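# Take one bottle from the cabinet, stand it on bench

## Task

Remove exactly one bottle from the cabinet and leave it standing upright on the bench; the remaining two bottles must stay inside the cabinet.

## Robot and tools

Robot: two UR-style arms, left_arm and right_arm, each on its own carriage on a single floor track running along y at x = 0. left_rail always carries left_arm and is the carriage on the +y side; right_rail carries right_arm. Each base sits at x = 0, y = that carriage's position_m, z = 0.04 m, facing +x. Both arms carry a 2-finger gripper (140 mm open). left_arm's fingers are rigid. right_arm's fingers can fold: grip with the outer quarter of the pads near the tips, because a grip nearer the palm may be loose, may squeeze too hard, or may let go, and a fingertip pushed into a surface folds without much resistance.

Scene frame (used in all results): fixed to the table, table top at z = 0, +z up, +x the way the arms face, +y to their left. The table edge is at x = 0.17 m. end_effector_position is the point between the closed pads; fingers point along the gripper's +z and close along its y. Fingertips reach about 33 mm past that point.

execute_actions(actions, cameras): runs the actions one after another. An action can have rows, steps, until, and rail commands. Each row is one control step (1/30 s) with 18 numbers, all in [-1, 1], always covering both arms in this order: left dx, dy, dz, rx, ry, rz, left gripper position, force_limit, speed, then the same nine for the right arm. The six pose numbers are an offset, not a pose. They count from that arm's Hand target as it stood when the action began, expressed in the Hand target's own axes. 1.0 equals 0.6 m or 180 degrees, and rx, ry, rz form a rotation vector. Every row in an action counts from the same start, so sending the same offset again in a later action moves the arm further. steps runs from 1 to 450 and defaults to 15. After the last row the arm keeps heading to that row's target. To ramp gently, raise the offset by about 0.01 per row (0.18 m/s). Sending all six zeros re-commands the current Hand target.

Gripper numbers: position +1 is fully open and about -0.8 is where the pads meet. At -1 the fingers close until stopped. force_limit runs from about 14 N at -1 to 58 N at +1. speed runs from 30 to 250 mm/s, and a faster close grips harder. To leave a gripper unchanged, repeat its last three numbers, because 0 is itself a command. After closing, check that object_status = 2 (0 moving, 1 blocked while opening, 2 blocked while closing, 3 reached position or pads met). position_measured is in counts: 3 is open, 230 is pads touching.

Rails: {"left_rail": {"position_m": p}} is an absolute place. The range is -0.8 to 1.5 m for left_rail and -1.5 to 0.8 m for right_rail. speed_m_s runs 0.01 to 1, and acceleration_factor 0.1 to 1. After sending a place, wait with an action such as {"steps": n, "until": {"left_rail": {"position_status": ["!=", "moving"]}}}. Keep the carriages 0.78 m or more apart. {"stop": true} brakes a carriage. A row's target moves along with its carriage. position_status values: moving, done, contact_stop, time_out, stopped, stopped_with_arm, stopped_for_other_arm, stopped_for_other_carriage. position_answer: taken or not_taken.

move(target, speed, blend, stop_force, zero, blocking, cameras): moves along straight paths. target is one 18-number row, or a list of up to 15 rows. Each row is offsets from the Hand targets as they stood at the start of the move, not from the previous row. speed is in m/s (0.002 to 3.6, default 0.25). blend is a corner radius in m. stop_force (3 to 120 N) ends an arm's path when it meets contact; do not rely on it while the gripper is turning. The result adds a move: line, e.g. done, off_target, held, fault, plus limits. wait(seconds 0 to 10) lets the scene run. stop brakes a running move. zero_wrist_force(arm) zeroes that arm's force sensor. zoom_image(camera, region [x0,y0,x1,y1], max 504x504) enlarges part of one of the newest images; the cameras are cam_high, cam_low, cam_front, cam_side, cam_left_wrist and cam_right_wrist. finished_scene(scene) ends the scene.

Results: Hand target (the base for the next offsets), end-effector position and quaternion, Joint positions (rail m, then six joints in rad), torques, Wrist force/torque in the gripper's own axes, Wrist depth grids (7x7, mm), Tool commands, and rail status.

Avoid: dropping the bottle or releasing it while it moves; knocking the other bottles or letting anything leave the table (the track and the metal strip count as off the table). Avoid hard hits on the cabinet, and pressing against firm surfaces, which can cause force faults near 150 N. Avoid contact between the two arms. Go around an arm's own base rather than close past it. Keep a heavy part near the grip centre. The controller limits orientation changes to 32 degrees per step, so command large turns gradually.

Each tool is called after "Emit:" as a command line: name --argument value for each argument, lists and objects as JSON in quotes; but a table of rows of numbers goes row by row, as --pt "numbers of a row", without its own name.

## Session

Emit:
execute_actions --actions '[]'

Scene clock: 0.00 s.
left_arm: end_effector_position=(+0.3456, +1.0109, +0.5800) position_measured=3 object_status=3 end_effector_quat_wxyz=(+0.000, +0.000, +1.000, +0.000) | right_arm: end_effector_position=(+0.3456, -1.0911, +0.5800) position_measured=3 object_status=3 end_effector_quat_wxyz=(+0.000, +0.000, +1.000, +0.000)
Joint positions: left_arm=[0.984 -0.316 -1.725 0.971 -0.816 -1.571 -0.316] | right_arm=[-1.118 -0.316 -1.725 0.971 -0.816 -1.571 -0.316]
Joint velocities: within noise
Joint torques (N m): no reading
Wrist force (N): no reading
Wrist torque (N m): no reading
Wrist force, peak (N): no reading
Wrist depth (mm): cam_left_wrist=[645 649 652 656 - 649 686 / - - - - - 674 - / - 712 701 710 722 708 712 / - - - 742 - 141 783 / - 113 - - - 118 99 / - 97 - 884 - - 100 / - - - - 832 - -] | cam_right_wrist=[637 636 - 648 658 650 685 / 664 673 - - - - 721 / 700 - 725 725 741 683 - / - 129 745 748 767 131 - / - - - - - 115 98 / - - - 880 - - - / - - 1921 - 1827 - -]
Hand target: left_arm +0.3456, +1.0109, +0.5800; +0.000, +0.000, +1.000, +0.000 | right_arm +0.3456, -1.0911, +0.5800; +0.000, +0.000, +1.000, +0.000
Tool commands: left_gripper/position=+1.0 left_gripper/force_limit=+1.0 left_gripper/speed=+1.0 right_gripper/position=+1.0 right_gripper/force_limit=+1.0 right_gripper/speed=+1.0
left_rail: position_m=0.984 position_status=done
right_rail: position_m=-1.118 position_status=done

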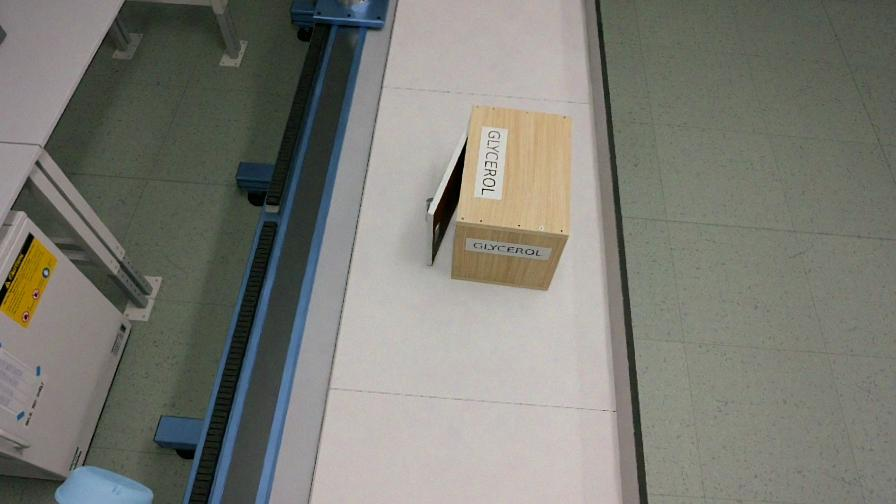

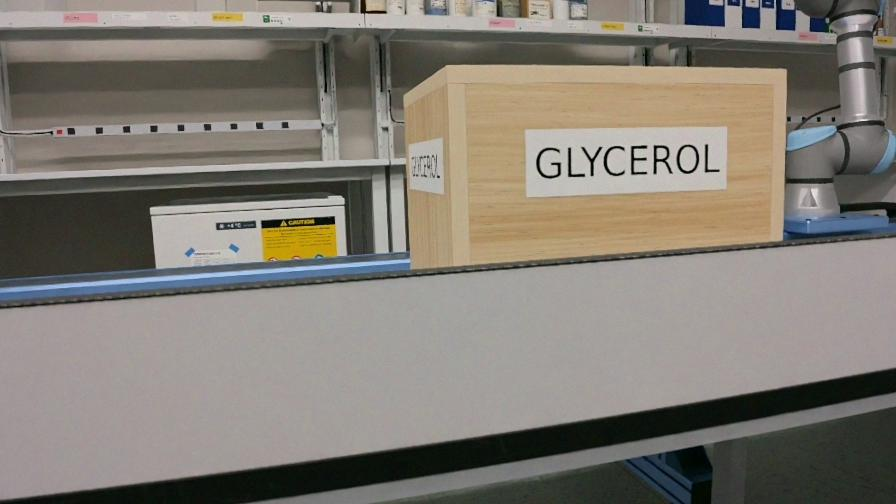

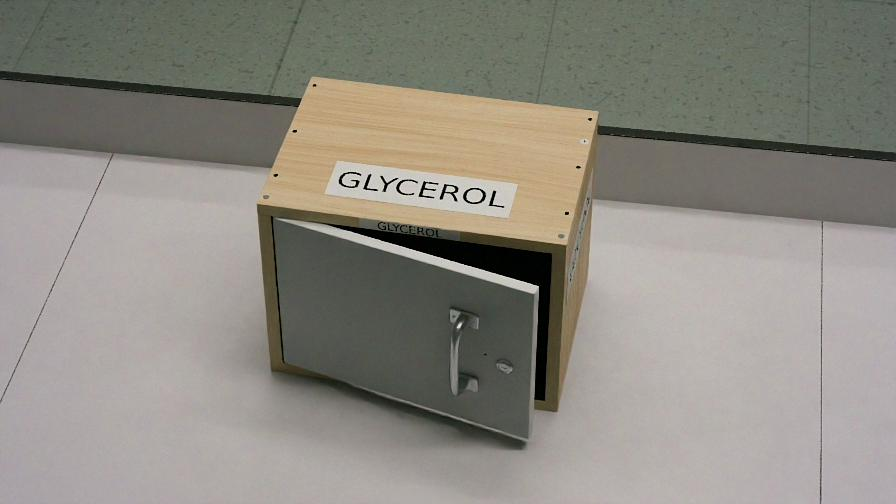

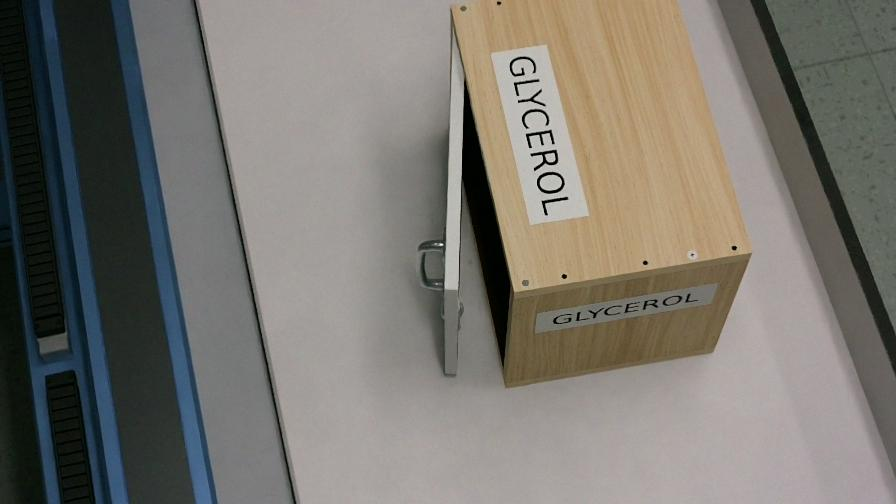

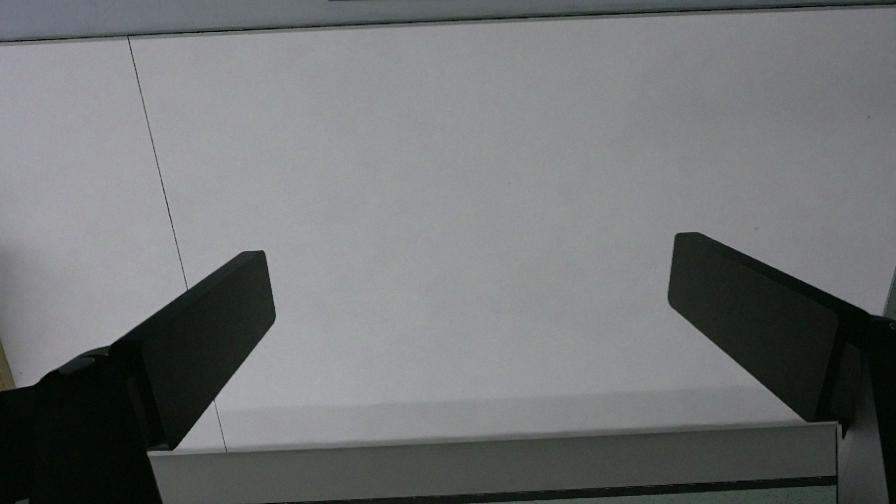

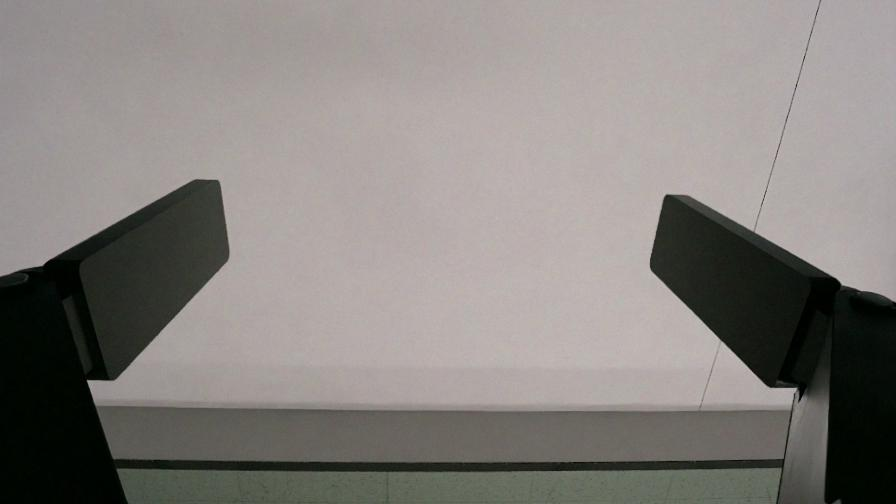

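Emit:
execute_actions --actions '[{"right_rail":{"position_m":-0.89},"steps":90,"until":{"right_rail":{"position_status":["!=","moving"]}}}]'

Emit:
move --target '[0,0,0,0,0,0,1,1,1,-0.024,0.738,0.30,-0.465,0.326,0.465,1,-1,0]' --speed 0.3 --cameras '["cam_high","cam_right_wrist"]'

Scene clock: 28.33 s.
left_arm: end_effector_position=(+0.3456, +1.0109, +0.5800) position_measured=3 object_status=3 end_effector_quat_wxyz=(+0.000, +0.000, +1.000, +0.000) | right_arm: end_effector_position=(+0.3456, -0.8628, +0.5800) position_measured=3 object_status=3 end_effector_quat_wxyz=(+0.000, +0.000, +1.000, +0.000)
Joint positions: left_arm=[0.984 -0.316 -1.725 0.971 -0.816 -1.571 -0.316] | right_arm=[-0.89 -0.316 -1.725 0.971 -0.816 -1.571 -0.316]
Joint torques (N m): left_arm=[0.84 -12.93 -21.72 -2.88 0.02 0.33] | right_arm=[0.71 -10.98 -19.86 -3.03 -0.15 0.12]
Wrist force (N): left_arm=[-0.3 0.3 -0.3] | right_arm=[-0.3 -0.4 -0.2]
Wrist torque (N m): left_arm=[0.06 0.07 0.00] | right_arm=[-0.08 0.08 0.00]
Wrist force, peak (N): left_arm=[0.2 0.5 -0.4] | right_arm=[-0.2 -2.4 -0.1]
Wrist depth (mm): cam_left_wrist=[642 650 652 667 647 670 714 / - 676 682 682 - 691 704 / - 740 - - 812 - 722 / - 722 754 - - 140 771 / - 113 747 - - 118 99 / - 98 - - - - 100 / - - 859 - 859 - -] | cam_right_wrist=[- - - 643 - - - / - 675 689 - 694 - - / 713 698 721 - - 760 - / - 140 - 758 785 131 723 / - - 835 825 833 122 98 / - - - - - - - / - 1949 2024 835 2349 - -]
Hand target: left_arm +0.3456, +1.0109, +0.5800; +0.000, +0.000, +1.000, +0.000 | right_arm +0.3456, -0.8628, +0.5800; +0.000, +0.000, +1.000, +0.000
Tool commands: left_gripper/position=+1.0 left_gripper/force_limit=+1.0 left_gripper/speed=+1.0 right_gripper/position=+1.0 right_gripper/force_limit=+1.0 right_gripper/speed=+1.0
left_rail: position_m=0.984 position_status=done
right_rail: position_m=-0.890 position_status=done

Scene clock: 33.73 s.
left_arm: end_effector_position=(+0.3456, +1.0109, +0.5800) position_measured=3 object_status=3 end_effector_quat_wxyz=(+0.000, +0.000, +1.000, +0.000) | right_arm: end_effector_position=(+0.3600, -0.4200, +0.4000) position_measured=3 object_status=3 end_effector_quat_wxyz=(-0.406, +0.579, +0.406, +0.579)
Joint positions: left_arm=[0.984 -0.316 -1.725 0.971 -0.816 -1.571 -0.316] | right_arm=[-0.89 0.166 -1.795 2.099 -0.304 0.514 0]
Joint torques (N m): left_arm=[0.16 -11.85 -21.29 -2.86 -0.01 0.2] | right_arm=[10.18 -4.16 -36 1.08 1.58 -1.44]
Wrist force (N): left_arm=[0.0 0.1 -0.3] | right_arm=[-2.7 -0.5 -1.7]
Wrist torque (N m): left_arm=[0.03 0.01 0.00] | right_arm=[0.05 0.16 -0.21]
Wrist force, peak (N): left_arm=[-0.1 0.5 -0.3] | right_arm=[-4.5 0.2 -1.4]
Wrist depth (mm): cam_left_wrist=[637 667 661 609 - - 656 / - - 684 - 693 674 - / - - - - 658 727 - / 781 742 - - 727 140 761 / - 113 747 - 824 118 96 / - 98 - - - - 100 / - 859 887 841 773 821 -] | cam_right_wrist=[- 3096 - - - - - / - 3170 - - - - - / - 1303 1655 675 573 - - / - 129 1129 459 462 131 3373 / - 802 547 456 484 121 98 / - 625 - 496 529 - - / - - - 520 548 - -]
Hand target: left_arm +0.3456, +1.0109, +0.5800; +0.000, +0.000, +1.000, +0.000 | right_arm +0.3600, -0.4199, +0.4000; -0.406, +0.579, +0.406, +0.579
Off the commanded pose: left_arm 0.000 m, 0 deg | right_arm 0.000 m, 0 deg.
left_rail: position_m=0.984 position_status=done
right_rail: position_m=-0.890 position_status=done
move: done
Images, in order (width x height): cam_high 896x504, cam_right_wrist 896x504.

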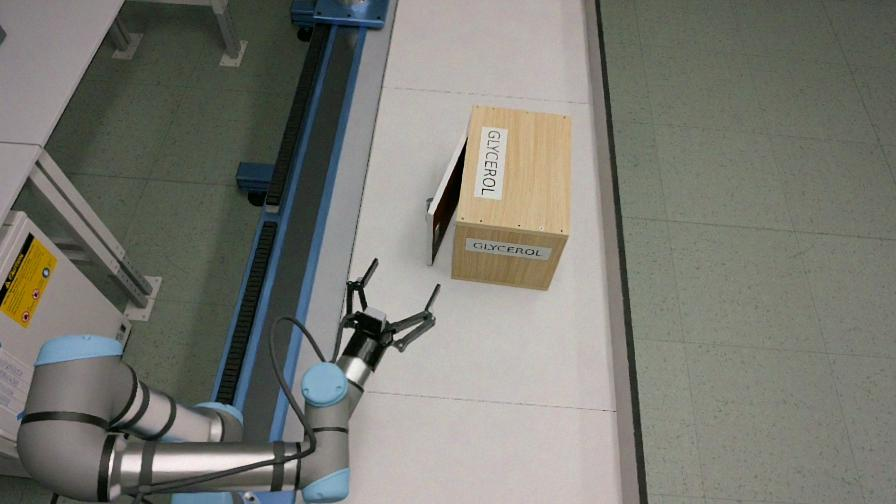

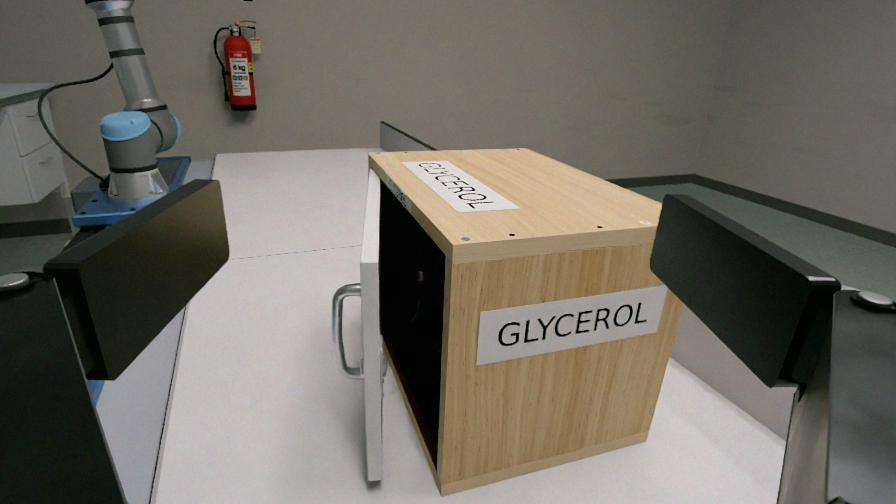

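Emit:
move --target '[0,0,0,0,0,0,1,1,1,-0.4,-0.064,0.296,0,0,0,-1,-1,0]' --speed 0.18 --cameras '["cam_high","cam_side","cam_right_wrist"]'

Scene clock: 69.27 s.
left_arm: end_effector_position=(+0.3456, +1.0109, +0.5800) position_measured=3 object_status=3 end_effector_quat_wxyz=(+0.000, +0.000, +1.000, +0.000) | right_arm: end_effector_position=(+0.3844, -0.2399, +0.1601) position_measured=233 object_status=3 end_effector_quat_wxyz=(-0.406, +0.579, +0.406, +0.579)
Joint positions: left_arm=[0.984 -0.316 -1.725 0.971 -0.816 -1.571 -0.316] | right_arm=[-0.89 0.611 -1.076 2.016 -0.94 0.959 0]
Joint torques (N m): left_arm=[-1.11 -11.28 -21.14 -2.84 0.13 0.39] | right_arm=[10.53 -28.65 -28.33 -4.56 1.67 1.53]
Wrist force (N): left_arm=[0.0 0.2 -0.1] | right_arm=[-2.3 -0.2 -1.6]
Wrist torque (N m): left_arm=[0.05 0.01 0.00] | right_arm=[0.14 -0.08 -0.39]
Wrist force, peak (N): left_arm=[-0.3 0.1 -0.5] | right_arm=[-4.7 -0.6 -0.7]
Wrist depth (mm): cam_left_wrist=[650 638 661 605 - 632 665 / 676 - 668 - - - - / - - 769 776 - - - / - - - 764 - 145 794 / - 113 - - - 118 96 / - 104 859 850 859 859 100 / - - - - 826 844 -] | cam_right_wrist=[1012 2658 - 535 193 201 224 / 1012 - 1196 565 201 216 239 / 748 - 300 208 216 232 263 / 561 479 - 112 221 252 285 / - - - - 81 275 317 / - - - - - - 330 / - - - - - - -]
Hand target: left_arm +0.3456, +1.0109, +0.5800; +0.000, +0.000, +1.000, +0.000 | right_arm +0.3845, -0.2399, +0.1600; -0.406, +0.579, +0.406, +0.579
Off the commanded pose: left_arm 0.000 m, 0 deg | right_arm 0.000 m, 0 deg.
left_rail: position_m=0.984 position_status=done
right_rail: position_m=-0.890 position_status=done
move: done
Images, in order (width x height): cam_high 896x504, cam_side 896x504, cam_right_wrist 896x504.

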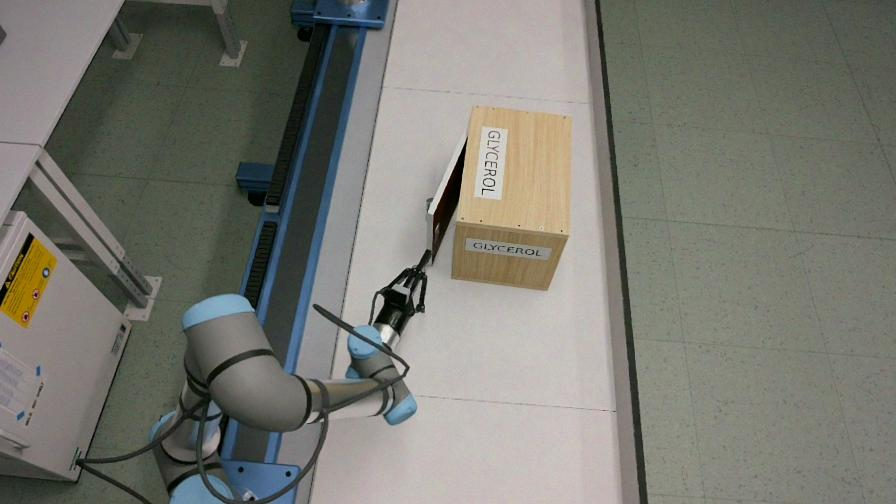

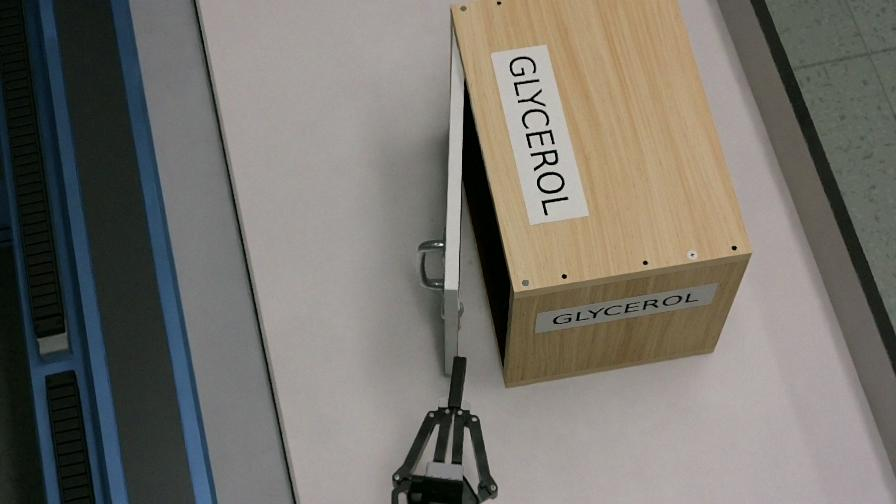

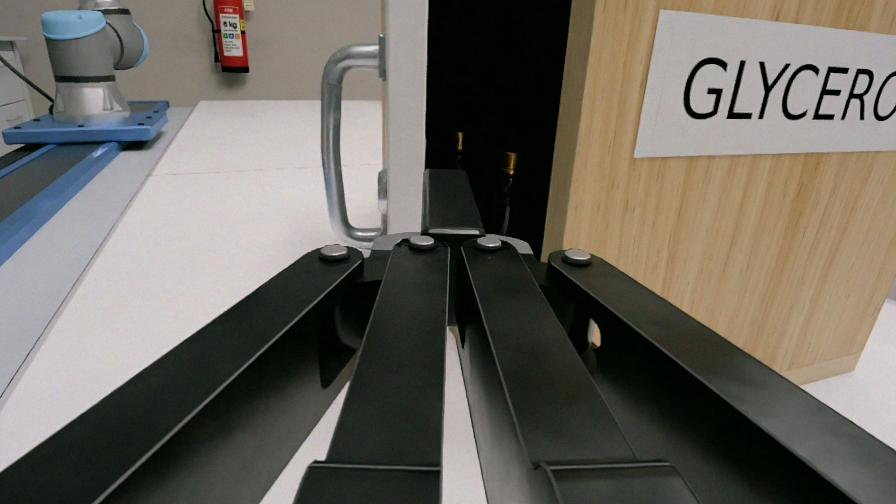

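Emit:
move --pt "0 0 0 0 0 0 1 1 1 0 0.02 0.01 0 0 0 -1 -1 0" --pt "0 0 0 0 0 0 1 1 1 0 0.02 0.142 0 0 0 -1 -1 0" --pt "0 0 0 0 0 0 1 1 1 0 -0.085 0.168 0 0 0 -1 -1 0" --pt "0 0 0 0 0 0 1 1 1 0 -0.169 0.171 0 0 0 -1 -1 0" --pt "0 0 0 0 0 0 1 1 1 0 -0.311 0.272 0 0 0 -1 -1 0" --pt "0 0 0 0 0 0 1 1 1 0 -0.421 0.375 0 0 0 -1 -1 0" --pt "0 0 0 0 0 0 1 1 1 0 -0.5 0.505 0 0 0 -1 -1 0" --pt "0 0 0 0 0 0 1 1 1 0 -0.521 0.58 0 0 0 -1 -1 0" --speed '[0.05,0.08,0.06,0.09,0.1,0.1,0.1,0.1]' --blend '[0.003,0.008,0.015,0.015,0.02,0.02,0.02,0]' --stop_force 35 --cameras '["cam_high","cam_front","cam_right_wrist"]'

Scene clock: 96.80 s.
left_arm: end_effector_position=(+0.3456, +1.0109, +0.5800) position_measured=3 object_status=3 end_effector_quat_wxyz=(+0.000, +0.000, +1.000, +0.000) | right_arm: end_effector_position=(+0.2093, +0.1939, +0.1601) position_measured=233 object_status=3 end_effector_quat_wxyz=(-0.406, +0.579, +0.406, +0.579)
Joint positions: left_arm=[0.984 -0.316 -1.725 0.971 -0.816 -1.571 -0.316] | right_arm=[-0.89 1.273 -0.326 0.528 -0.202 1.621 0]
Joint torques (N m): left_arm=[-2.34 -11.35 -20.69 -2.82 -0.24 0.37] | right_arm=[10.07 -58.79 -39.56 -1.01 1.63 1.62]
Wrist force (N): left_arm=[-0.3 0.2 -0.1] | right_arm=[-4.4 -0.6 -4.3]
Wrist torque (N m): left_arm=[0.03 0.07 -0.01] | right_arm=[0.08 0.19 -0.30]
Wrist force, peak (N): left_arm=[-0.1 0.6 -0.1] | right_arm=[0.0 5.0 -15.2]
Wrist depth (mm): cam_left_wrist=[656 668 659 649 652 - - / - - - - - 699 - / - - 708 - 727 766 - / - 771 - 710 - 742 773 / - 113 764 - 815 118 96 / - 104 - 850 853 - 100 / - 884 812 - 802 - -] | cam_right_wrist=[- 141 148 155 160 171 180 / - 150 155 164 174 181 194 / 653 156 171 170 184 194 205 / - 168 101 112 107 208 220 / 353 - - - 81 222 243 / - - - - - - - / - - - - - - -]
Hand target: left_arm +0.3456, +1.0109, +0.5800; +0.000, +0.000, +1.000, +0.000 | right_arm +0.2093, +0.1939, +0.1601; -0.406, +0.579, +0.406, +0.579
Off the commanded pose: left_arm 0.000 m, 0 deg | right_arm 0.000 m, 0 deg.
left_rail: position_m=0.984 position_status=done
right_rail: position_m=-0.890 position_status=done
move: done
Images, in order (width x height): cam_high 896x504, cam_front 896x504, cam_right_wrist 896x504.

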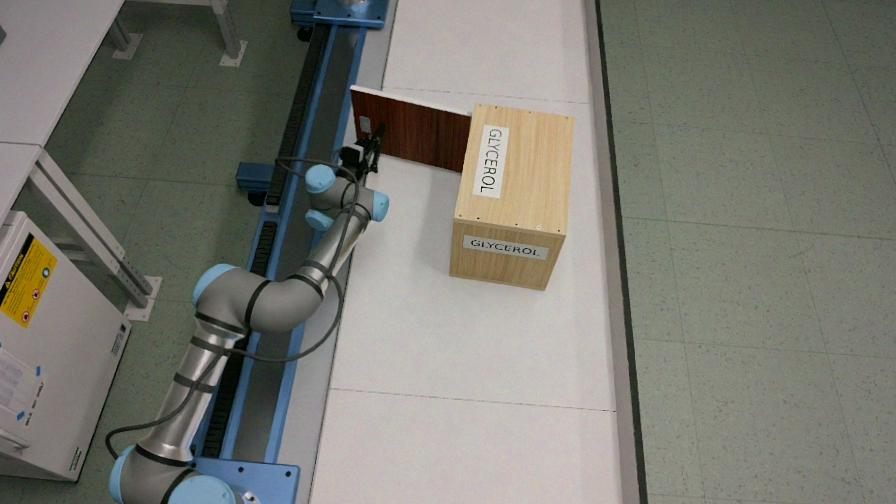

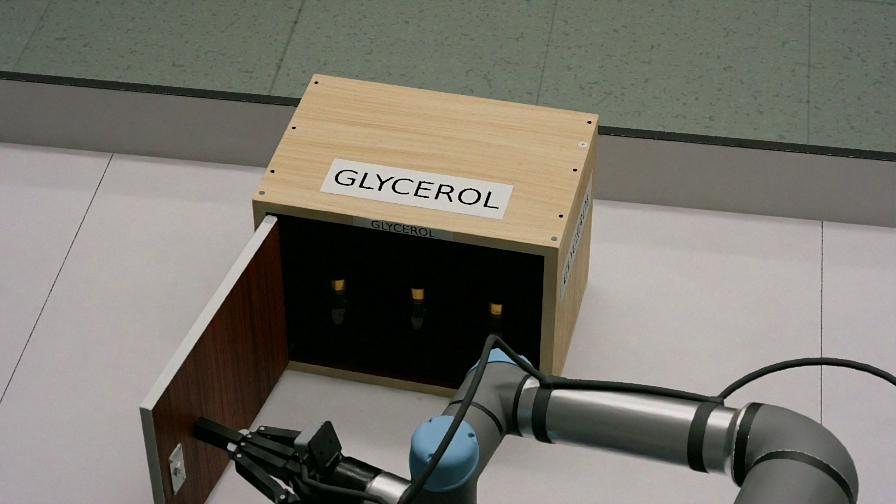

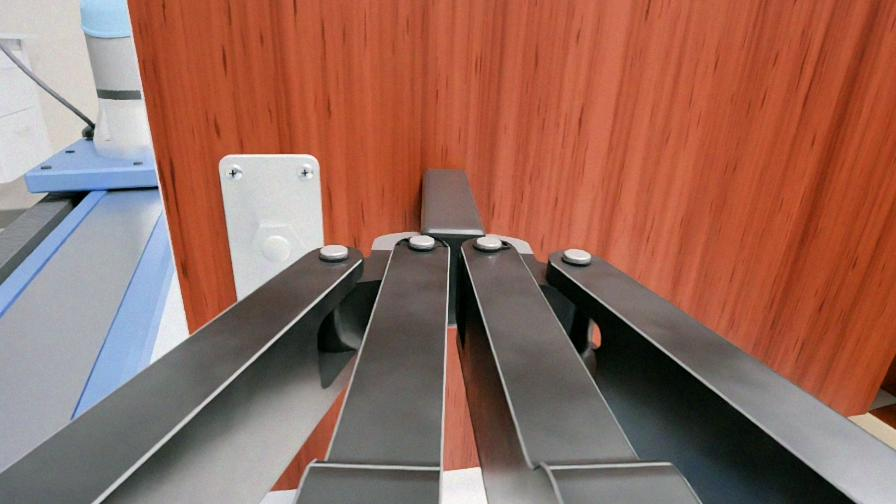

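Emit:
move --target '[0,0,0,0,0,0,1,1,1,0.1,0.241,-0.611,0,0,0,0.05,-1,0]' --speed 0.25

Emit:
execute_actions --actions '[{"right_rail":{"position_m":-0.74,"speed_m_s":0.3,"acceleration_factor":0.6},"steps":120,"until":{"right_rail":{"position_status":["!=","moving"]}}}]'

Emit:
move --target '[0,0,0,0,0,0,1,1,1,-0.142,0.315,0.086,-0.246,-0.1054,0.0433,0.05,-1,0]' --speed 0.15 --cameras '["cam_right_wrist","cam_front"]'

Scene clock: 123.10 s.
left_arm: end_effector_position=(+0.3456, +1.0109, +0.5800) position_measured=3 object_status=3 end_effector_quat_wxyz=(+0.000, +0.000, +1.000, +0.000) | right_arm: end_effector_position=(+0.2202, -0.2001, +0.2200) position_measured=123 object_status=3 end_effector_quat_wxyz=(-0.406, +0.579, +0.406, +0.579)
Joint positions: left_arm=[0.984 -0.316 -1.725 0.971 -0.816 -1.571 -0.316] | right_arm=[-0.89 0.963 -1.27 2.097 -0.827 1.311 0]
Joint torques (N m): left_arm=[-1.53 -10.91 -20.03 -2.9 -0.28 0.31] | right_arm=[-8.24 -36.58 -4.96 -4.85 -1.98 1.63]
Wrist force (N): left_arm=[-0.1 0.2 -0.2] | right_arm=[-2.8 -0.2 -1.0]
Wrist torque (N m): left_arm=[0.03 0.02 0.00] | right_arm=[0.14 0.09 -0.31]
Wrist force, peak (N): left_arm=[-0.2 0.3 -0.5] | right_arm=[-5.1 -0.5 -4.5]
Wrist depth (mm): cam_left_wrist=[659 661 654 647 674 635 - / - - - 708 - - - / 742 695 - - - 761 682 / 756 740 722 - - 143 - / 759 113 - 815 - 119 96 / - 104 - 818 829 859 100 / - 791 - - - - -] | cam_right_wrist=[- 1115 - - 565 374 259 / - 1106 557 545 590 636 519 / - 982 - - 621 659 254 / - - 111 - 132 595 265 / - - 132 - - 78 273 / - - - - - - - / - - - - - - -]
Hand target: left_arm +0.3456, +1.0109, +0.5800; +0.000, +0.000, +1.000, +0.000 | right_arm +0.2202, -0.2001, +0.2201; -0.406, +0.579, +0.406, +0.579
Off the commanded pose: left_arm 0.000 m, 0 deg | right_arm 0.000 m, 0 deg.
left_rail: position_m=0.984 position_status=done
right_rail: position_m=-0.890 position_status=done
move: done

Scene clock: 124.47 s.
left_arm: end_effector_position=(+0.3456, +1.0109, +0.5800) position_measured=3 object_status=3 end_effector_quat_wxyz=(+0.000, +0.000, +1.000, +0.000) | right_arm: end_effector_position=(+0.2202, -0.0501, +0.2201) position_measured=123 object_status=3 end_effector_quat_wxyz=(-0.406, +0.579, +0.406, +0.579)
Joint positions: left_arm=[0.984 -0.316 -1.725 0.971 -0.816 -1.571 -0.316] | right_arm=[-0.74 0.963 -1.27 2.097 -0.827 1.311 0]
Joint torques (N m): left_arm=[-1.31 -11.78 -20.6 -2.83 -0.3 0.64] | right_arm=[-6.57 -30.72 -12.42 -3.51 -0.73 1.55]
Wrist force (N): left_arm=[0.0 0.2 -0.2] | right_arm=[-2.9 -0.1 -1.0]
Wrist torque (N m): left_arm=[0.04 0.00 0.00] | right_arm=[0.17 0.11 -0.32]
Wrist force, peak (N): left_arm=[-0.5 0.5 -0.3] | right_arm=[-2.7 0.1 -2.5]
Wrist depth (mm): cam_left_wrist=[640 652 652 654 689 643 627 / - 670 - - 691 - - / - - - 706 708 - 727 / 745 747 740 678 - 742 747 / - 113 - - 781 118 96 / - 97 841 850 - - 100 / - 716 778 804 887 - -] | cam_right_wrist=[- 825 350 - 4048 398 289 / - 895 373 - - 468 496 / - 880 - 428 454 504 521 / - 99 111 448 132 504 526 / - - 455 472 - 78 490 / - - - - - - - / - - - - - - -]
Hand target: left_arm +0.3456, +1.0109, +0.5800; +0.000, +0.000, +1.000, +0.000 | right_arm +0.2202, -0.0501, +0.2201; -0.406, +0.579, +0.406, +0.579
Tool commands: left_gripper/position=+1.0 left_gripper/force_limit=+1.0 left_gripper/speed=+1.0 right_gripper/position=+0.05 right_gripper/force_limit=-1.0 right_gripper/speed=+0.0
Off the commanded pose: left_arm 0.000 m, 0 deg | right_arm 0.000 m, 0 deg.
left_rail: position_m=0.984 position_status=done
right_rail: position_m=-0.740 speed_m_s=0.30 position_status=done

Scene clock: 127.87 s.
left_arm: end_effector_position=(+0.3456, +1.0109, +0.5800) position_measured=3 object_status=3 end_effector_quat_wxyz=(+0.000, +0.000, +1.000, +0.000) | right_arm: end_effector_position=(+0.4154, -0.0660, +0.1348) position_measured=123 object_status=3 end_effector_quat_wxyz=(-0.126, +0.799, +0.180, +0.560)
Joint positions: left_arm=[0.984 -0.316 -1.725 0.971 -0.816 -1.571 -0.316] | right_arm=[-0.74 1.066 -0.911 1.464 -0.132 2.152 0.241]
Joint torques (N m): left_arm=[-2.26 -10.59 -21.13 -2.9 -0.32 0.28] | right_arm=[10.66 -37.81 -32.34 1.42 2.14 1.49]
Wrist force (N): left_arm=[0.0 0.2 0.0] | right_arm=[-1.7 -0.2 -1.2]
Wrist torque (N m): left_arm=[0.05 0.01 -0.01] | right_arm=[0.16 -0.03 -0.42]
Wrist force, peak (N): left_arm=[-0.4 0.3 -0.1] | right_arm=[-3.1 -0.2 -1.5]
Wrist depth (mm): cam_left_wrist=[652 645 661 637 - 654 - / - 674 684 689 - - 674 / - 710 - - 714 - 714 / 752 752 761 745 759 142 786 / 773 113 752 - 799 118 97 / - 97 900 911 810 - 100 / - - - 722 904 - -] | cam_right_wrist=[272 314 428 448 402 355 260 / - 334 442 422 440 383 202 / 286 343 367 298 226 374 163 / 283 115 132 307 133 271 145 / - - 269 275 255 78 147 / - - 256 253 - - - / - - - 231 - - -]
Hand target: left_arm +0.3456, +1.0109, +0.5800; +0.000, +0.000, +1.000, +0.000 | right_arm +0.4154, -0.0660, +0.1348; -0.126, +0.799, +0.180, +0.560
Off the commanded pose: left_arm 0.000 m, 0 deg | right_arm 0.000 m, 0 deg.
left_rail: position_m=0.984 position_status=done
right_rail: position_m=-0.740 speed_m_s=0.30 position_status=done
move: done
Images, in order (width x height): cam_front 896x504, cam_right_wrist 896x504.

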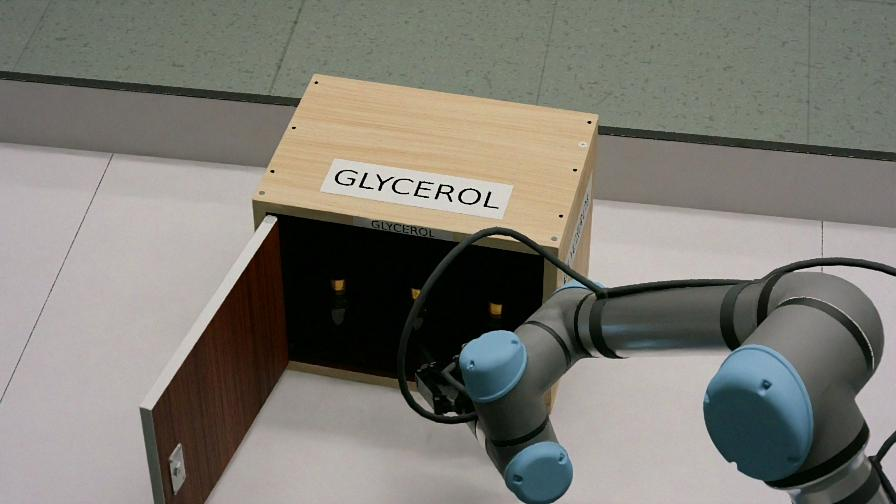

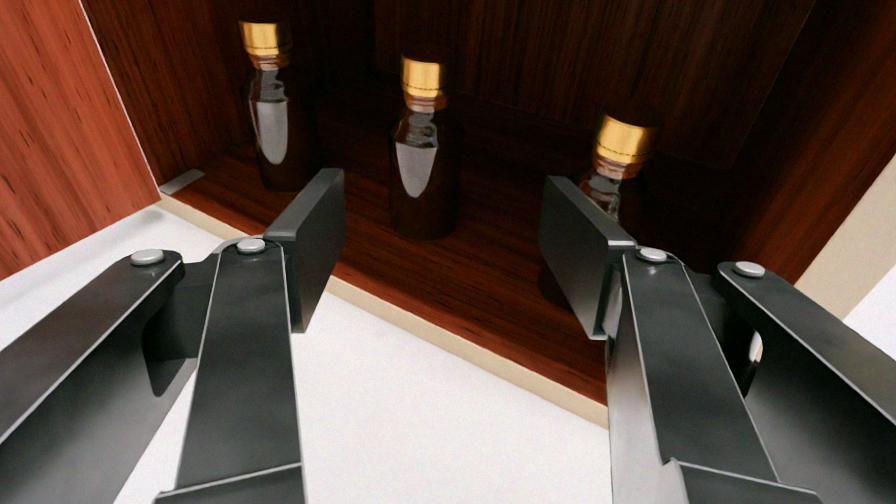

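Emit:
move --target '[0,0,0,0,0,0,1,1,1,0.01,-0.055,0.051,-0.0679,0,0.0247,0.05,-1,0]' --speed 0.12 --cameras '["cam_right_wrist"]'

Scene clock: 154.97 s.
left_arm: end_effector_position=(+0.3456, +1.0109, +0.5800) position_measured=3 object_status=3 end_effector_quat_wxyz=(+0.000, +0.000, +1.000, +0.000) | right_arm: end_effector_position=(+0.4292, -0.0230, +0.1300) position_measured=123 object_status=3 end_effector_quat_wxyz=(-0.061, +0.814, +0.088, +0.570)
Joint positions: left_arm=[0.984 -0.316 -1.725 0.971 -0.816 -1.571 -0.316] | right_arm=[-0.74 1.155 -0.64 0.991 0.201 2.432 0.438]
Joint torques (N m): left_arm=[-1.55 -10.24 -20.92 -2.97 -0.25 0.38] | right_arm=[10.52 -47.07 -33.66 2.1 2.6 1.7]
Wrist force (N): left_arm=[-0.2 0.2 -0.2] | right_arm=[-1.9 -0.3 -1.3]
Wrist torque (N m): left_arm=[0.04 0.04 -0.01] | right_arm=[0.08 0.03 -0.40]
Wrist force, peak (N): left_arm=[-0.2 0.2 -0.5] | right_arm=[-2.3 -0.3 -1.4]
Wrist depth (mm): cam_left_wrist=[654 606 650 659 659 682 665 / - 680 - - - 691 706 / 642 697 725 731 - 725 747 / - - - 754 771 144 747 / - 113 804 - 776 118 99 / - 97 - - - - 100 / - - - - - 804 -] | cam_right_wrist=[245 288 432 412 387 359 247 / 254 293 422 427 422 334 223 / 264 314 341 261 232 284 215 / 247 298 132 288 132 258 198 / - - 262 261 248 78 169 / - - 235 252 - - - / - - 217 - - - -]
Hand target: left_arm +0.3456, +1.0109, +0.5800; +0.000, +0.000, +1.000, +0.000 | right_arm +0.4292, -0.0230, +0.1300; -0.061, +0.814, +0.088, +0.570
Off the commanded pose: left_arm 0.000 m, 0 deg | right_arm 0.000 m, 0 deg.
left_rail: position_m=0.984 position_status=done
right_rail: position_m=-0.740 speed_m_s=0.30 position_status=done
move: done
Images, in order (width x height): cam_right_wrist 896x504.

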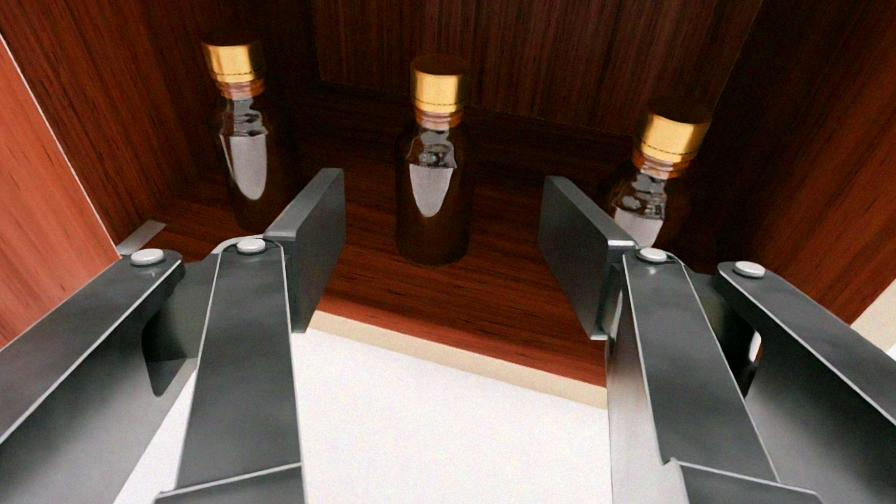

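Emit:
move --target '[0,0,0,0,0,0,1,1,1,-0.030,0.003,0.205,0,0,0,0.05,-1,0]' --speed 0.08 --stop_force 12 --cameras '["cam_right_wrist"]'

Scene clock: 163.43 s.
left_arm: end_effector_position=(+0.3456, +1.0109, +0.5800) position_measured=3 object_status=3 end_effector_quat_wxyz=(+0.000, +0.000, +1.000, +0.000) | right_arm: end_effector_position=(+0.5365, -0.0014, +0.0710) position_measured=123 object_status=3 end_effector_quat_wxyz=(-0.061, +0.814, +0.088, +0.570)
Joint positions: left_arm=[0.984 -0.316 -1.725 0.971 -0.816 -1.571 -0.316] | right_arm=[-0.74 1.03 -0.45 0.765 0.172 2.324 0.348]
Joint torques (N m): left_arm=[-1.62 -8.77 -21.08 -3.03 -0.24 0.37] | right_arm=[-8.66 -52.25 -34.65 1.84 -1.05 -0.68]
Wrist force (N): left_arm=[-0.1 0.1 -0.2] | right_arm=[-2.4 0.0 -1.1]
Wrist torque (N m): left_arm=[0.02 0.03 0.00] | right_arm=[0.18 0.13 -0.20]
Wrist force, peak (N): left_arm=[0.0 0.3 -0.5] | right_arm=[-2.0 -0.5 -2.6]
Wrist depth (mm): cam_left_wrist=[649 656 656 668 - - 691 / - 672 691 - - 687 - / - 720 718 733 - 736 - / - - 764 - - 142 794 / - 113 - - 781 118 99 / - 97 911 - 859 - 100 / - - 841 781 - 865 -] | cam_right_wrist=[- 269 338 - 291 271 258 / 137 278 306 119 311 298 279 / 144 237 247 122 264 272 110 / 159 115 131 138 133 132 105 / - - 173 164 181 78 102 / - - 159 162 164 - - / - - 142 144 146 - -]
Hand target: left_arm +0.3456, +1.0109, +0.5800; +0.000, +0.000, +1.000, +0.000 | right_arm +0.5365, -0.0014, +0.0710; -0.061, +0.814, +0.088, +0.570
Off the commanded pose: left_arm 0.000 m, 0 deg | right_arm 0.000 m, 0 deg.
left_rail: position_m=0.984 position_status=done
right_rail: position_m=-0.740 speed_m_s=0.30 position_status=done
move: done
Images, in order (width x height): cam_right_wrist 896x504.

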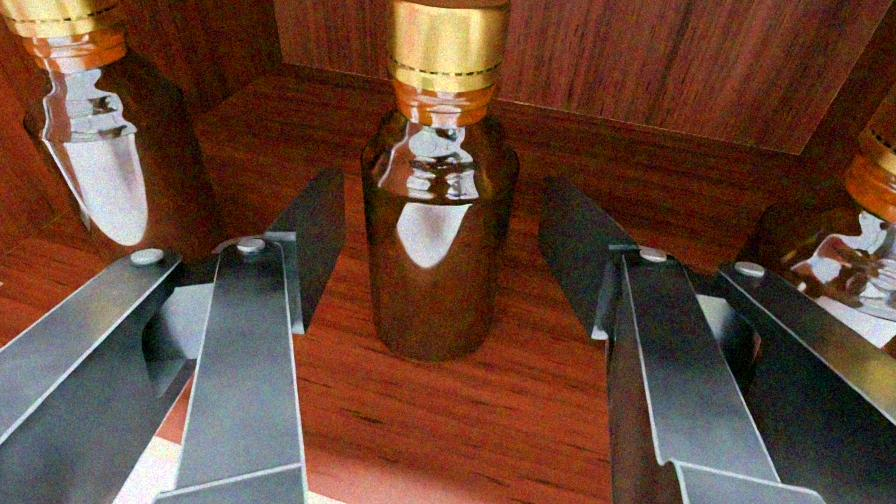

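Emit:
move --pt "0 0 0 0 0 0 1 1 1 -0.003 -0.001 0 0 0 0 0.05 -1 0" --pt "0 0 0 0 0 0 1 1 1 -0.003 -0.001 0 0 0 0 -1 -0.1 -1" --speed 0.05

Emit:
move --target '[0,0,0,0,0,0,1,1,1,0.047,0,-0.017,0,0,0,-1,-0.1,-1]' --speed 0.05 --cameras '["cam_right_wrist"]'

Scene clock: 171.20 s.
left_arm: end_effector_position=(+0.3456, +1.0109, +0.5800) position_measured=3 object_status=3 end_effector_quat_wxyz=(+0.000, +0.000, +1.000, +0.000) | right_arm: end_effector_position=(+0.5357, -0.0010, +0.0693) position_measured=162 object_status=0 end_effector_quat_wxyz=(-0.061, +0.814, +0.088, +0.570)
Joint positions: left_arm=[0.984 -0.316 -1.725 0.971 -0.816 -1.571 -0.316] | right_arm=[-0.74 1.031 -0.447 0.765 0.171 2.325 0.349]
Joint torques (N m): left_arm=[-2.09 -9.29 -20.94 -3.11 -0.38 0.18] | right_arm=[8.8 -52.23 -33.34 -2.07 1.98 1.52]
Wrist force (N): left_arm=[-0.2 0.0 0.2] | right_arm=[-1.4 0.0 -2.8]
Wrist torque (N m): left_arm=[0.00 0.05 0.00] | right_arm=[0.22 0.10 -0.31]
Wrist force, peak (N): left_arm=[0.0 0.4 -0.4] | right_arm=[-0.8 0.2 -3.0]
Wrist depth (mm): cam_left_wrist=[649 689 642 693 654 665 - / 668 - - - 676 - - / 704 718 - - 754 747 - / 742 - - - 759 140 - / - 113 - - 791 118 97 / - 98 832 871 841 - 100 / - - - 887 - 1724 -] | cam_right_wrist=[- 269 340 - 292 272 258 / 136 276 306 119 311 299 281 / 144 165 244 122 258 270 107 / 193 170 103 137 148 220 105 / - - 77 163 82 - 106 / - - 158 159 - 71 - / - - 141 142 - - -]
Hand target: left_arm +0.3456, +1.0109, +0.5800; +0.000, +0.000, +1.000, +0.000 | right_arm +0.5358, -0.0010, +0.0693; -0.061, +0.814, +0.088, +0.570
Off the commanded pose: left_arm 0.000 m, 0 deg | right_arm 0.000 m, 0 deg.
left_rail: position_m=0.984 position_status=done
right_rail: position_m=-0.740 speed_m_s=0.30 position_status=done
move: done

Scene clock: 172.20 s.
left_arm: end_effector_position=(+0.3456, +1.0109, +0.5800) position_measured=3 object_status=3 end_effector_quat_wxyz=(+0.000, +0.000, +1.000, +0.000) | right_arm: end_effector_position=(+0.5358, -0.0009, +0.0993) position_measured=162 object_status=2 end_effector_quat_wxyz=(-0.061, +0.814, +0.088, +0.570)
Joint positions: left_arm=[0.984 -0.316 -1.725 0.971 -0.816 -1.571 -0.316] | right_arm=[-0.74 1.031 -0.477 0.745 0.22 2.325 0.349]
Joint torques (N m): left_arm=[-2.57 -8.24 -21.08 -2.94 -0.32 0.28] | right_arm=[-7.74 -68.82 -36.09 1.47 0.48 1.36]
Wrist force (N): left_arm=[-0.2 0.2 -0.1] | right_arm=[-5.6 -0.1 -0.1]
Wrist torque (N m): left_arm=[0.04 0.04 0.00] | right_arm=[0.17 0.24 -0.35]
Wrist force, peak (N): left_arm=[0.0 0.2 -0.5] | right_arm=[-7.4 0.3 0.3]
Wrist depth (mm): cam_left_wrist=[654 628 643 665 656 649 682 / 670 - - - 710 647 - / 738 - - - 665 736 - / - 138 - - 771 143 - / - 113 826 - - 118 97 / - 104 - 918 887 - 100 / - - - 699 - - -] | cam_right_wrist=[206 269 338 - 293 272 257 / 138 281 357 119 321 298 272 / 153 176 295 122 311 315 280 / 222 170 101 137 148 270 110 / - - 77 163 82 - 117 / - - 191 193 - 71 - / - - 170 172 - - -]
Hand target: left_arm +0.3456, +1.0109, +0.5800; +0.000, +0.000, +1.000, +0.000 | right_arm +0.5358, -0.0010, +0.0993; -0.061, +0.814, +0.088, +0.570
Off the commanded pose: left_arm 0.000 m, 0 deg | right_arm 0.000 m, 0 deg.
left_rail: position_m=0.984 position_status=done
right_rail: position_m=-0.740 speed_m_s=0.30 position_status=done
move: done
Images, in order (width x height): cam_right_wrist 896x504.

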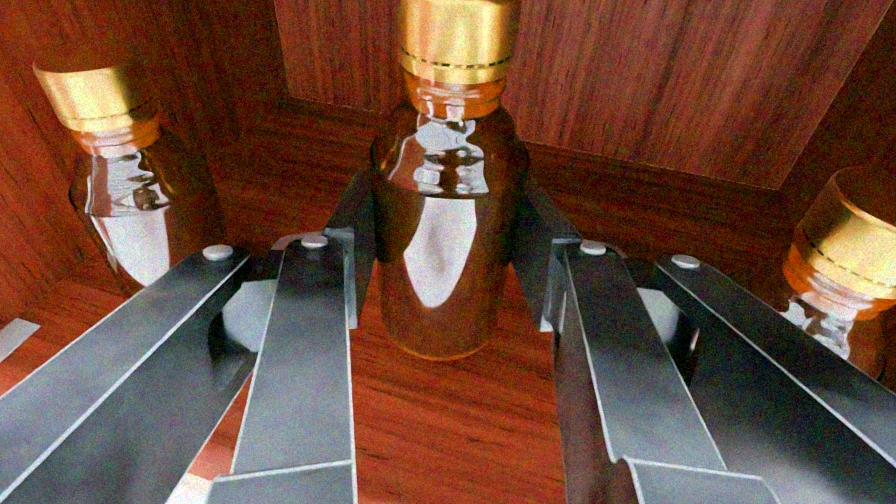

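Emit:
move --pt "0 0 0 0 0 0 1 1 1 -0.131 0 -0.360 0 0 0 -1 -0.1 -1" --pt "0 0 0 0 0 0 1 1 1 -0.178 0 -0.343 0 0 0 -1 -0.1 -1" --speed '[0.15,0.1]' --blend '[0.02,0]'

Emit:
move --target '[0,0,0,0,0,0,1,1,1,-0.055,0,0.020,0,0,0,-1,-0.1,-1]' --speed 0.015 --stop_force 4 --cameras '["cam_right_wrist","cam_front"]'

Scene clock: 182.23 s.
left_arm: end_effector_position=(+0.3456, +1.0109, +0.5800) position_measured=3 object_status=3 end_effector_quat_wxyz=(+0.000, +0.000, +1.000, +0.000) | right_arm: end_effector_position=(+0.3112, -0.0500, +0.0694) position_measured=162 object_status=2 end_effector_quat_wxyz=(-0.061, +0.814, +0.088, +0.570)
Joint positions: left_arm=[0.984 -0.316 -1.725 0.971 -0.816 -1.571 -0.316] | right_arm=[-0.74 1.316 -0.64 1.184 0.134 2.565 0.593]
Joint torques (N m): left_arm=[-2.61 -8.46 -21.67 -2.9 -0.5 0.2] | right_arm=[10.97 -46.98 -8.22 -2.2 3.37 -1.45]
Wrist force (N): left_arm=[-0.1 0.1 0.0] | right_arm=[-5.3 -0.4 0.1]
Wrist torque (N m): left_arm=[0.02 0.03 0.00] | right_arm=[0.02 0.16 -0.35]
Wrist force, peak (N): left_arm=[-0.4 0.3 -0.2] | right_arm=[-6.6 -0.1 0.8]
Wrist depth (mm): cam_left_wrist=[647 645 676 650 635 665 667 / - 706 - - - 645 - / - 697 - - - - - / - - - - - 144 761 / - 113 802 - - 118 97 / - 97 - - 865 841 100 / - - 824 - 791 - -] | cam_right_wrist=[269 351 346 - 293 331 484 / 303 339 321 119 313 299 - / - 278 142 122 285 281 - / 227 - 101 137 146 245 262 / - - 74 163 82 - 212 / - - - 182 - 71 - / - - - 160 - - -]
Hand target: left_arm +0.3456, +1.0109, +0.5800; +0.000, +0.000, +1.000, +0.000 | right_arm +0.3112, -0.0500, +0.0693; -0.061, +0.814, +0.088, +0.570
Off the commanded pose: left_arm 0.000 m, 0 deg | right_arm 0.000 m, 0 deg.
left_rail: position_m=0.984 position_status=done
right_rail: position_m=-0.740 speed_m_s=0.30 position_status=done
move: done; blend cut to 0.015 m at target 1

Scene clock: 184.77 s.
left_arm: end_effector_position=(+0.3456, +1.0109, +0.5800) position_measured=3 object_status=3 end_effector_quat_wxyz=(+0.000, +0.000, +1.000, +0.000) | right_arm: end_effector_position=(+0.3112, -0.0500, +0.0505) position_measured=162 object_status=2 end_effector_quat_wxyz=(-0.061, +0.814, +0.088, +0.570)
Joint positions: left_arm=[0.984 -0.316 -1.725 0.971 -0.816 -1.571 -0.316] | right_arm=[-0.74 1.316 -0.615 1.189 0.103 2.565 0.593]
Joint torques (N m): left_arm=[-1.99 -7.81 -21.71 -3.04 -0.32 0.31] | right_arm=[7.29 -59.83 -26.5 2.62 -0.22 0.99]
Wrist force (N): left_arm=[-0.1 0.0 -0.3] | right_arm=[-2.5 -0.6 -0.2]
Wrist torque (N m): left_arm=[0.00 0.02 -0.01] | right_arm=[-0.03 0.07 -0.30]
Wrist force, peak (N): left_arm=[0.2 0.4 -0.4] | right_arm=[10.7 -0.8 -4.0]
Wrist depth (mm): cam_left_wrist=[656 633 663 654 652 647 663 / - - - - - 714 720 / 738 - - 738 722 704 - / - 727 745 766 722 142 - / - 113 - - 796 119 96 / - 97 - - - - 100 / - - - - - - -] | cam_right_wrist=[274 328 332 - 294 331 420 / 290 314 301 118 288 268 365 / - 240 227 122 252 263 272 / - 215 103 137 147 208 - / - - 77 155 82 - 183 / - - - 160 - 71 - / - - - - - - -]
Hand target: left_arm +0.3456, +1.0109, +0.5800; +0.000, +0.000, +1.000, +0.000 | right_arm +0.3112, -0.0500, +0.0505; -0.061, +0.814, +0.088, +0.570 (not the last commanded pose)
Off the commanded pose: left_arm 0.000 m, 0 deg | right_arm 0.016 m, 0 deg.
left_rail: position_m=0.984 position_status=done
right_rail: position_m=-0.740 speed_m_s=0.30 position_status=done
move: contact (right_arm)
Images, in order (width x height): cam_front 896x504, cam_right_wrist 896x504.

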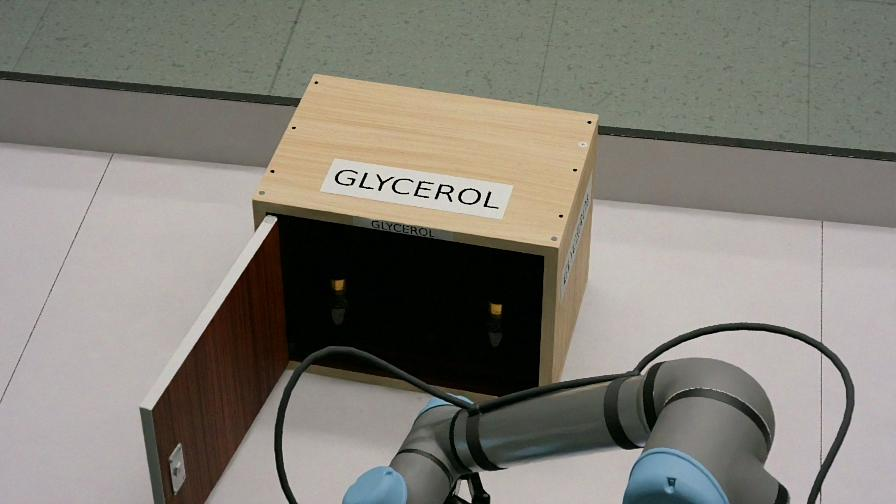

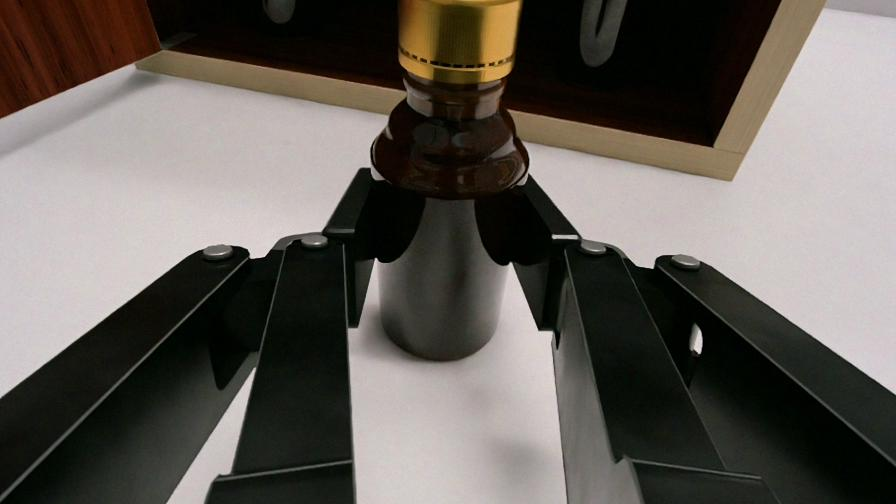

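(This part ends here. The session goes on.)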